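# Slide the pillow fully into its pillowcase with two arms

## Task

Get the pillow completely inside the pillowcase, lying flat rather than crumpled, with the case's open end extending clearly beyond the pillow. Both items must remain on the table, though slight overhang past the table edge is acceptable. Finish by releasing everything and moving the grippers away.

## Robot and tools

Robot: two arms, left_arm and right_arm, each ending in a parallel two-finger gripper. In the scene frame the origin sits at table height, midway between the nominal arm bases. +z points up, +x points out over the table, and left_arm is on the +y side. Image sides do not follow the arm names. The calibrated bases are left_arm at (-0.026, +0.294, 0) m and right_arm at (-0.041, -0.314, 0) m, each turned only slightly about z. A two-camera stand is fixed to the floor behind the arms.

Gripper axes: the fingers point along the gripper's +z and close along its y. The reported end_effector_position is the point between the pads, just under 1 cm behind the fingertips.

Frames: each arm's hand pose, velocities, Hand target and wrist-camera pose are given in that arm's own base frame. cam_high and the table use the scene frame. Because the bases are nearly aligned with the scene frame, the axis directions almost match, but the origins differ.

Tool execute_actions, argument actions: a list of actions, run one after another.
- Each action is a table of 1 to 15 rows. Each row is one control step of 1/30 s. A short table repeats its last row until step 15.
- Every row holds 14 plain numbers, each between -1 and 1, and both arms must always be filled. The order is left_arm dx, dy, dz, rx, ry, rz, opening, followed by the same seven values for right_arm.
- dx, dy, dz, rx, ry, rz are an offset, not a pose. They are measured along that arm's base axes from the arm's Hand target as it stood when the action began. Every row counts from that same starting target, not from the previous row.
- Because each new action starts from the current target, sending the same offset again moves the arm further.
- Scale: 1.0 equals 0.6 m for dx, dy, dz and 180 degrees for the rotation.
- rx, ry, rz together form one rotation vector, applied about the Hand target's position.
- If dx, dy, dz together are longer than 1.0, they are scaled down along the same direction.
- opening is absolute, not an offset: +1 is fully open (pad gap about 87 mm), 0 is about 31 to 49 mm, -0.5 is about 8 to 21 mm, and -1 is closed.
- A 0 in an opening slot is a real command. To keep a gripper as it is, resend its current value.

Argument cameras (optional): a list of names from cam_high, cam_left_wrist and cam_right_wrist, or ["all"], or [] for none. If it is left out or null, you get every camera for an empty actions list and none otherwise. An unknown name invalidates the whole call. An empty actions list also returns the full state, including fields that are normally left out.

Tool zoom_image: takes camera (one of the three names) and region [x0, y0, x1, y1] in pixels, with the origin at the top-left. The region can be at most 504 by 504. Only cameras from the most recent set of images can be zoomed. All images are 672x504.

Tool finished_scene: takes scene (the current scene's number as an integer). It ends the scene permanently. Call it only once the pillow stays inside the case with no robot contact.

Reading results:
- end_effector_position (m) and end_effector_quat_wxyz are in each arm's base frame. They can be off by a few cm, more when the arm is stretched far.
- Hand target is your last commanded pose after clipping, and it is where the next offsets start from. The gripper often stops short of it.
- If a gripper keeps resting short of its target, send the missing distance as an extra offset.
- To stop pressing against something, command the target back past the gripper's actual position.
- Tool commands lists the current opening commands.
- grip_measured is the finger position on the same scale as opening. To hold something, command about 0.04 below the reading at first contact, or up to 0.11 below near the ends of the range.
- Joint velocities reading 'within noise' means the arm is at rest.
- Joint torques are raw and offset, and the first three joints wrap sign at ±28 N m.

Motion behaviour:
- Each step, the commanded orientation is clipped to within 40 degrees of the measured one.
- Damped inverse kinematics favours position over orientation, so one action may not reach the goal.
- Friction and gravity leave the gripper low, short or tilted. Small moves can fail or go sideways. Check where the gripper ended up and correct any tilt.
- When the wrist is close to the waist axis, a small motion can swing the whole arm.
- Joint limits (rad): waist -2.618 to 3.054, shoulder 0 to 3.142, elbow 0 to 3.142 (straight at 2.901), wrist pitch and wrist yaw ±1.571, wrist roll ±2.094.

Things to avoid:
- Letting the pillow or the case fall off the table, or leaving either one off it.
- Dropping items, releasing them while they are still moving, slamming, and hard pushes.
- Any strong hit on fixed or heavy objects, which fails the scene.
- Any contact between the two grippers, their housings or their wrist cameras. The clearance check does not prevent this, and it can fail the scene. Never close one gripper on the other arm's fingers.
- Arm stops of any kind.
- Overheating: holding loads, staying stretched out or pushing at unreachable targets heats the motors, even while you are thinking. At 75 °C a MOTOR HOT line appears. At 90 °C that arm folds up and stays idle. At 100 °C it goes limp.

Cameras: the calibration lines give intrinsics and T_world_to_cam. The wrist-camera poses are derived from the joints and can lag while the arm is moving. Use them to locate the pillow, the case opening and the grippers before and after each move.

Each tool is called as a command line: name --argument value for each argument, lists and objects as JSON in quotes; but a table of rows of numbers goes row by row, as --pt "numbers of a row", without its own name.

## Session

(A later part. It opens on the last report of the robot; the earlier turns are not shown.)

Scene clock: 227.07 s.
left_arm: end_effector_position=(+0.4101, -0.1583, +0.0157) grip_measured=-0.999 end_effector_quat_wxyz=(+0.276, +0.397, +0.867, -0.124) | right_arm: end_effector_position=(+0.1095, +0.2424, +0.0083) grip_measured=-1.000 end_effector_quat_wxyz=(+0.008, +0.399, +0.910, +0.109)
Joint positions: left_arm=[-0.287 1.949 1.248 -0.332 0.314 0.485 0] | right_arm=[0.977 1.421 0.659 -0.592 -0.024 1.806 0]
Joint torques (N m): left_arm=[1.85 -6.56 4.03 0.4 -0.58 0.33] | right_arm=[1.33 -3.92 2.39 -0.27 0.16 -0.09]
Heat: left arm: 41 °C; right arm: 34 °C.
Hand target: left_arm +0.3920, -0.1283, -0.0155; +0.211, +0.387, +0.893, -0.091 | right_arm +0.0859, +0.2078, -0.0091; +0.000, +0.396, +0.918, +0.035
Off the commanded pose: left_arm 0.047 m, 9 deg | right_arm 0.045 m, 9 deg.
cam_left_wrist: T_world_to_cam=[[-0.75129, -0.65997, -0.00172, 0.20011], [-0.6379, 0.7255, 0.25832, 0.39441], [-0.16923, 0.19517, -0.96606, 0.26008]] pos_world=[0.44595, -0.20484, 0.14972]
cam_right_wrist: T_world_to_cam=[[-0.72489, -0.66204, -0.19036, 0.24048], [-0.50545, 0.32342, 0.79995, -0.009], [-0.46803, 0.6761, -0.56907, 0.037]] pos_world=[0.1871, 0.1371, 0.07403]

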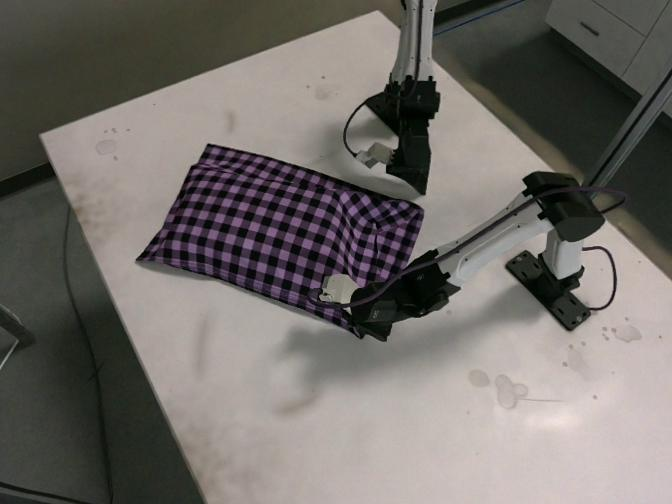

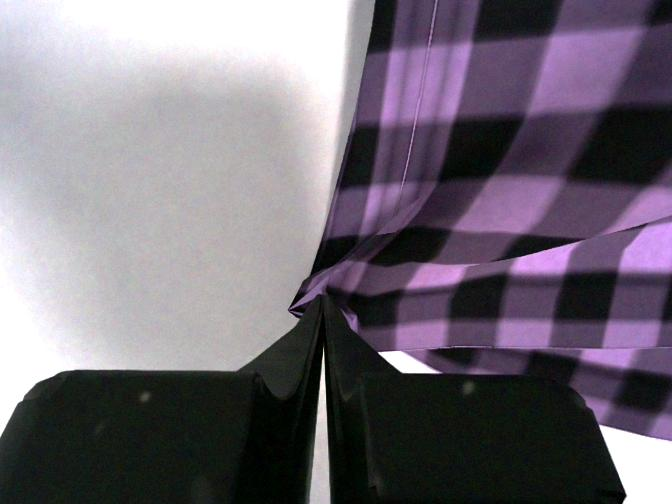

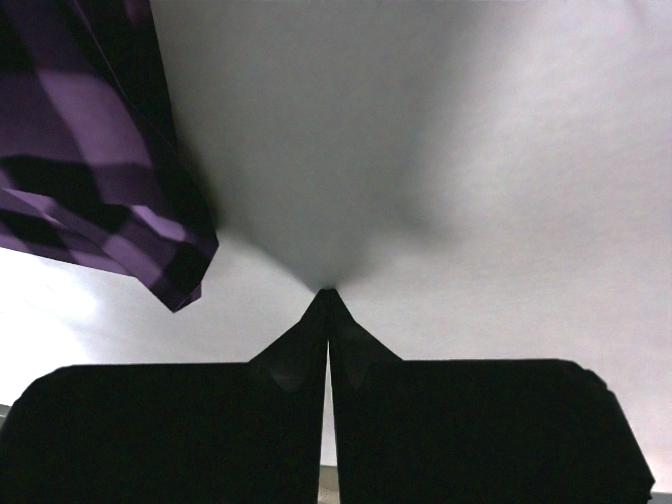

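execute_actions --actions '[[[0,0,0.12,0,0,0,-1,0,0,0.12,0,0,0,-1]],[[-0.12,0.03,0.15,-0.06,-0.057,0,-1,0,-0.08,0.1,0,0,0,-1]],[[-0.15,0.03,0.05,-0.06,-0.057,0,-1,0,-0.08,0,0,0,0,-1]]]' --cameras '["cam_high","cam_left_wrist"]'

zoom_image --camera "cam_high" --region '[120, 120, 440, 340]'

Scene clock: 238.57 s.
left_arm: end_effector_position=(+0.2316, -0.0925, +0.1800) grip_measured=-0.999 end_effector_quat_wxyz=(+0.437, +0.349, +0.809, -0.182) | right_arm: end_effector_position=(+0.0897, +0.1130, +0.1229) grip_measured=-1.000 end_effector_quat_wxyz=(+0.009, +0.399, +0.916, +0.036)
Joint positions: left_arm=[-0.028 0.842 0.807 -0.711 0.623 0.507 0] | right_arm=[0.58 0.998 0.9 -1.403 -0.025 1.401 0]
Joint torques (N m): left_arm=[0.43 -1.36 5.07 1.4 0.26 0.14] | right_arm=[-0.34 -1.51 5.7 0.38 -0.13 -0.17]
Motor temperatures (°C): left_arm=[24 41 36 33 25 24 24] | right_arm=[22 33 33 27 23 23 24]
Heat: left arm: 41 °C; right arm: 33 °C.
Hand target: left_arm +0.2299, -0.0923, +0.1765; +0.434, +0.351, +0.809, -0.186 | right_arm +0.0859, +0.1118, +0.1229; +0.000, +0.396, +0.918, +0.035
Off the commanded pose: left_arm 0.004 m, 1 deg | right_arm 0.004 m, 1 deg.
cam_left_wrist: T_world_to_cam=[[-0.7193, -0.69468, -0.00498, 0.09962], [-0.69005, 0.71531, -0.11028, 0.26785], [0.08017, -0.07589, -0.99389, 0.29791]] pos_world=[0.23261, -0.09979, 0.32612]

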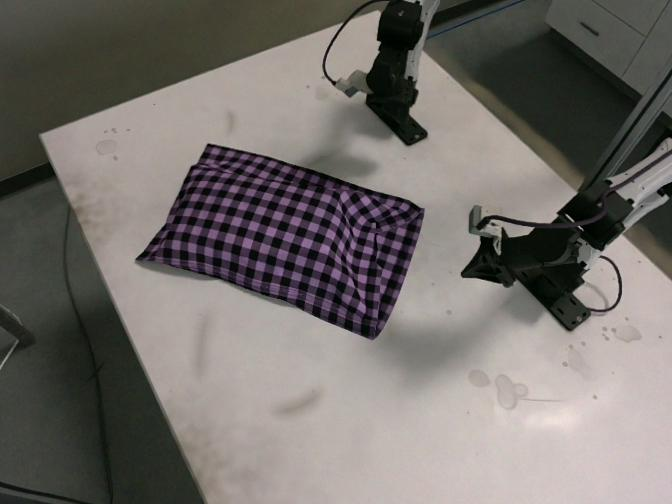

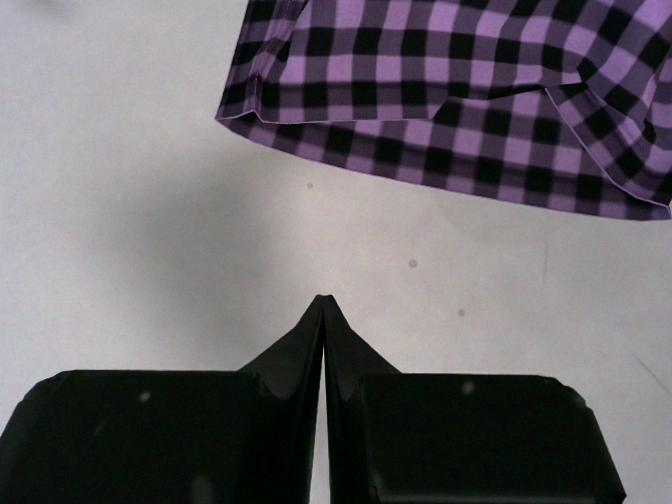

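Scaled by 1.575 from the camera's image (finer frame: 960x720).

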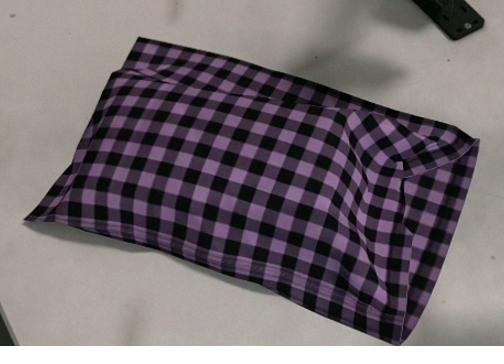

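execute_actions --actions '[[[0.026,-0.18,0,0.061,0.057,0,-1,0,0,0,0,0,0,-1]],[[0.027,-0.185,-0.14,0.061,0.057,0,-1,0,0,0,0,0,0,-1]],[[0,0,-0.11,0,0,0,-1,0,0,0,0,0,0,-1]],[[0,0,-0.06,0,0,0,-1,0,0,0,0,0,0,-1]],[[-0.03,0.032,0,0,0,0,-1,0,0,0,0,0,0,-1]],[[-0.03,0.032,0,0,0,0,-1,0,0,0,0,0,0,-1]],[[-0.03,0.032,0,0,0,0,-1,0,0,0,0,0,0,-1]]]' --cameras '["cam_high","cam_left_wrist"]'

zoom_image --camera "cam_high" --region '[120, 120, 440, 340]'

Scene clock: 290.87 s.
left_arm: end_effector_position=(+0.2370, -0.2866, +0.0134) grip_measured=-0.999 end_effector_quat_wxyz=(+0.275, +0.379, +0.875, -0.123) | right_arm: end_effector_position=(+0.0895, +0.1130, +0.1229) grip_measured=-1.000 end_effector_quat_wxyz=(+0.008, +0.397, +0.917, +0.036)
Joint positions: left_arm=[-0.889 1.681 0.879 -0.156 -0.034 -0.06 0] | right_arm=[0.58 0.998 0.9 -1.403 -0.026 1.398 0]
Joint torques (N m): left_arm=[-0.92 -7.53 1.94 0.19 -0.13 -0.01] | right_arm=[-0.49 -1.51 5.71 0.39 -0.14 -0.16]
Motor temperatures (°C): left_arm=[24 35 33 34 25 24 24] | right_arm=[22 30 34 27 23 23 24]
Heat: left arm: 35 °C; right arm: 34 °C.
Hand target: left_arm +0.2077, -0.2536, -0.0096; +0.210, +0.388, +0.893, -0.088 | right_arm +0.0859, +0.1119, +0.1229; +0.000, +0.396, +0.918, +0.035
Off the commanded pose: left_arm 0.050 m, 9 deg | right_arm 0.004 m, 1 deg.
cam_left_wrist: T_world_to_cam=[[-0.72608, -0.68755, 0.00938, -0.0287], [-0.66225, 0.7029, 0.25954, 0.37701], [-0.18504, 0.18223, -0.96569, 0.25371]] pos_world=[0.27578, -0.33097, 0.14743]

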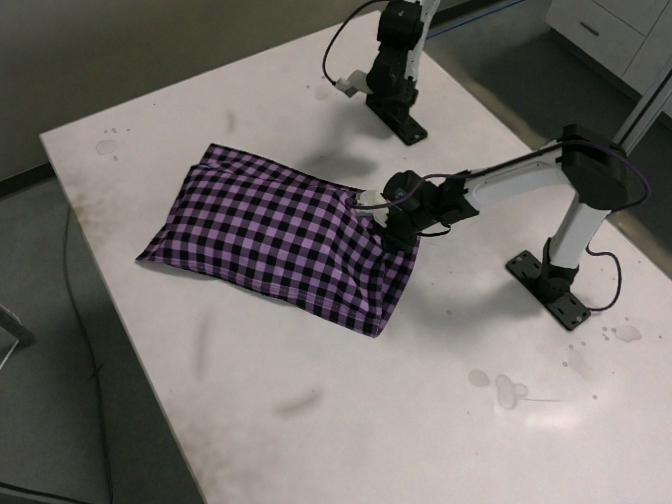

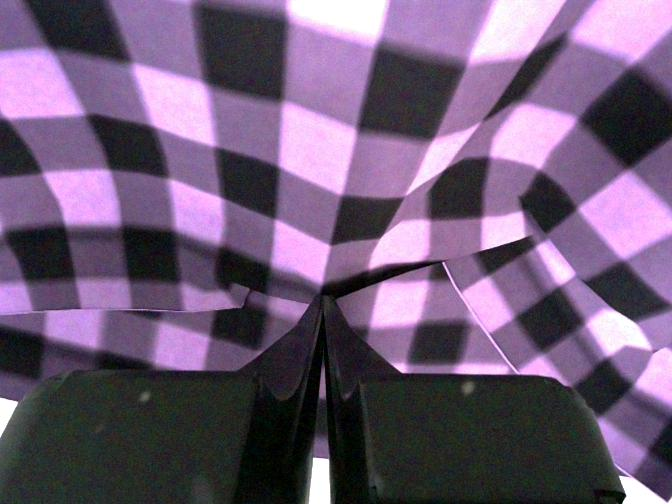

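Scaled by 1.575 from the camera's image (finer frame: 960x720).

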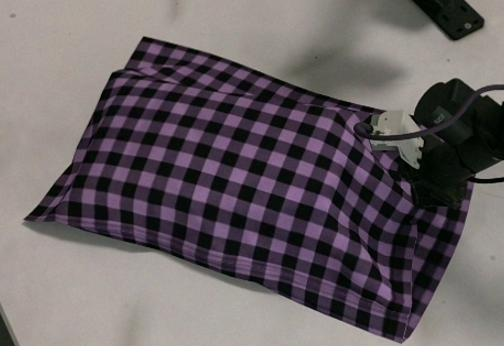

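execute_actions --actions '[[[0.02,-0.02,0.12,0,0,0,-1,0,0,0,0,0,0,-1]],[[0.01,-0.167,-0.03,0,0,0,-1,0,0,0,0,0,0,-1]],[[0,0,-0.08,0,0,0,-1,0,0,0,0,0,0,-1]],[[-0.035,0.02,0,0,0,0,-1,0,0,0,0,0,0,-1]],[[-0.035,0.02,0,0,0,0,-1,0,0,0,0,0,0,-1]],[[-0.035,0.02,0,0,0,0,-1,0,0,0,0,0,0,-1]],[[0,0,0.15,0,0,0,-1,0,0,0,0,0,0,-1]],[[-0.02,0.08,0.15,-0.04,-0.04,0,-1,0,0,0,0,0,0,-1]]]' --cameras '["cam_high","cam_left_wrist"]'

zoom_image --camera "cam_high" --region '[120, 120, 440, 340]'

Scene clock: 313.53 s.
left_arm: end_effector_position=(+0.1491, -0.2774, +0.1714) grip_measured=-0.999 end_effector_quat_wxyz=(+0.283, +0.375, +0.874, -0.120) | right_arm: end_effector_position=(+0.0895, +0.1130, +0.1229) grip_measured=-1.000 end_effector_quat_wxyz=(+0.008, +0.397, +0.917, +0.036)
Joint positions: left_arm=[-1.153 1.33 1.206 -0.85 -0.2 -0.28 0] | right_arm=[0.58 0.998 0.9 -1.403 -0.026 1.398 0]
Joint torques (N m): left_arm=[-0.91 -4.11 7.73 1.25 -0.23 0.13] | right_arm=[-0.51 -1.52 5.7 0.4 -0.14 -0.15]
Heat: left arm: 37 °C; right arm: 34 °C.
Hand target: left_arm +0.1507, -0.2818, +0.1764; +0.289, +0.379, +0.871, -0.120 | right_arm +0.0859, +0.1119, +0.1229; +0.000, +0.396, +0.918, +0.035
Off the commanded pose: left_arm 0.007 m, 1 deg | right_arm 0.004 m, 1 deg.
cam_left_wrist: T_world_to_cam=[[-0.71846, -0.69557, -0.00008, -0.08939], [-0.67396, 0.69611, 0.24741, 0.27328], [-0.17203, 0.17781, -0.96891, 0.38563]] pos_world=[0.1863, -0.32098, 0.30602]

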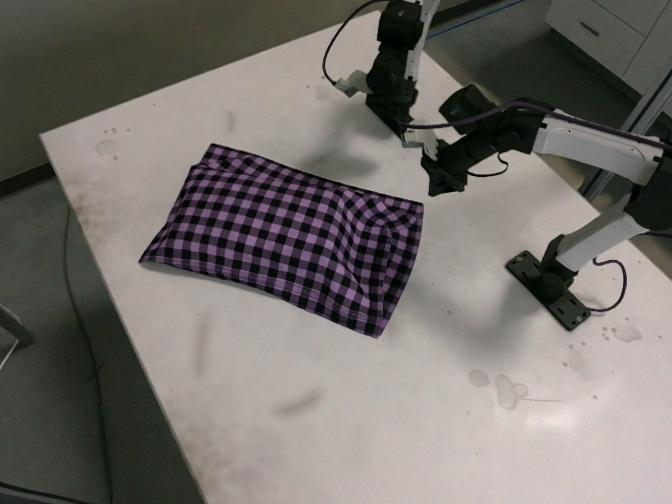

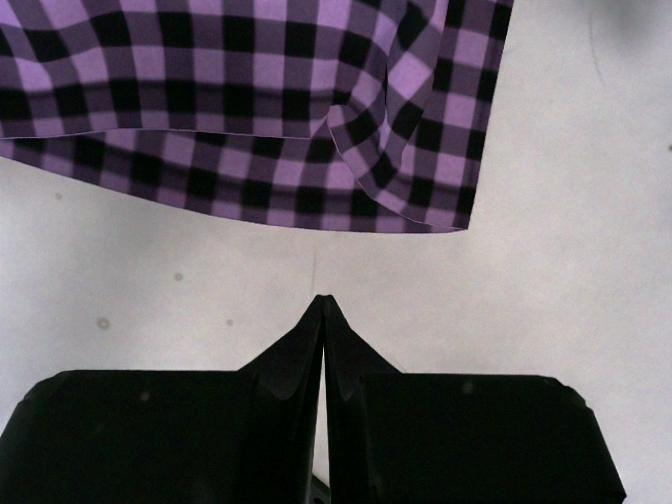

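Scaled by 1.575 from the camera's image (finer frame: 960x720).

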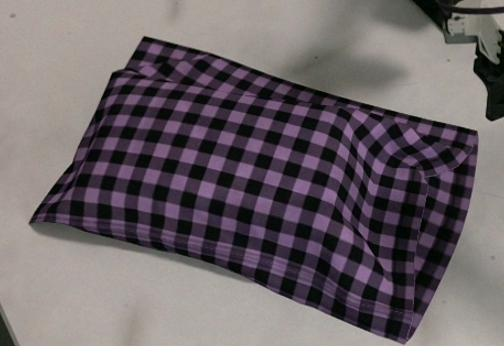

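finished_scene --scene 2

The scene is finished: the task was done.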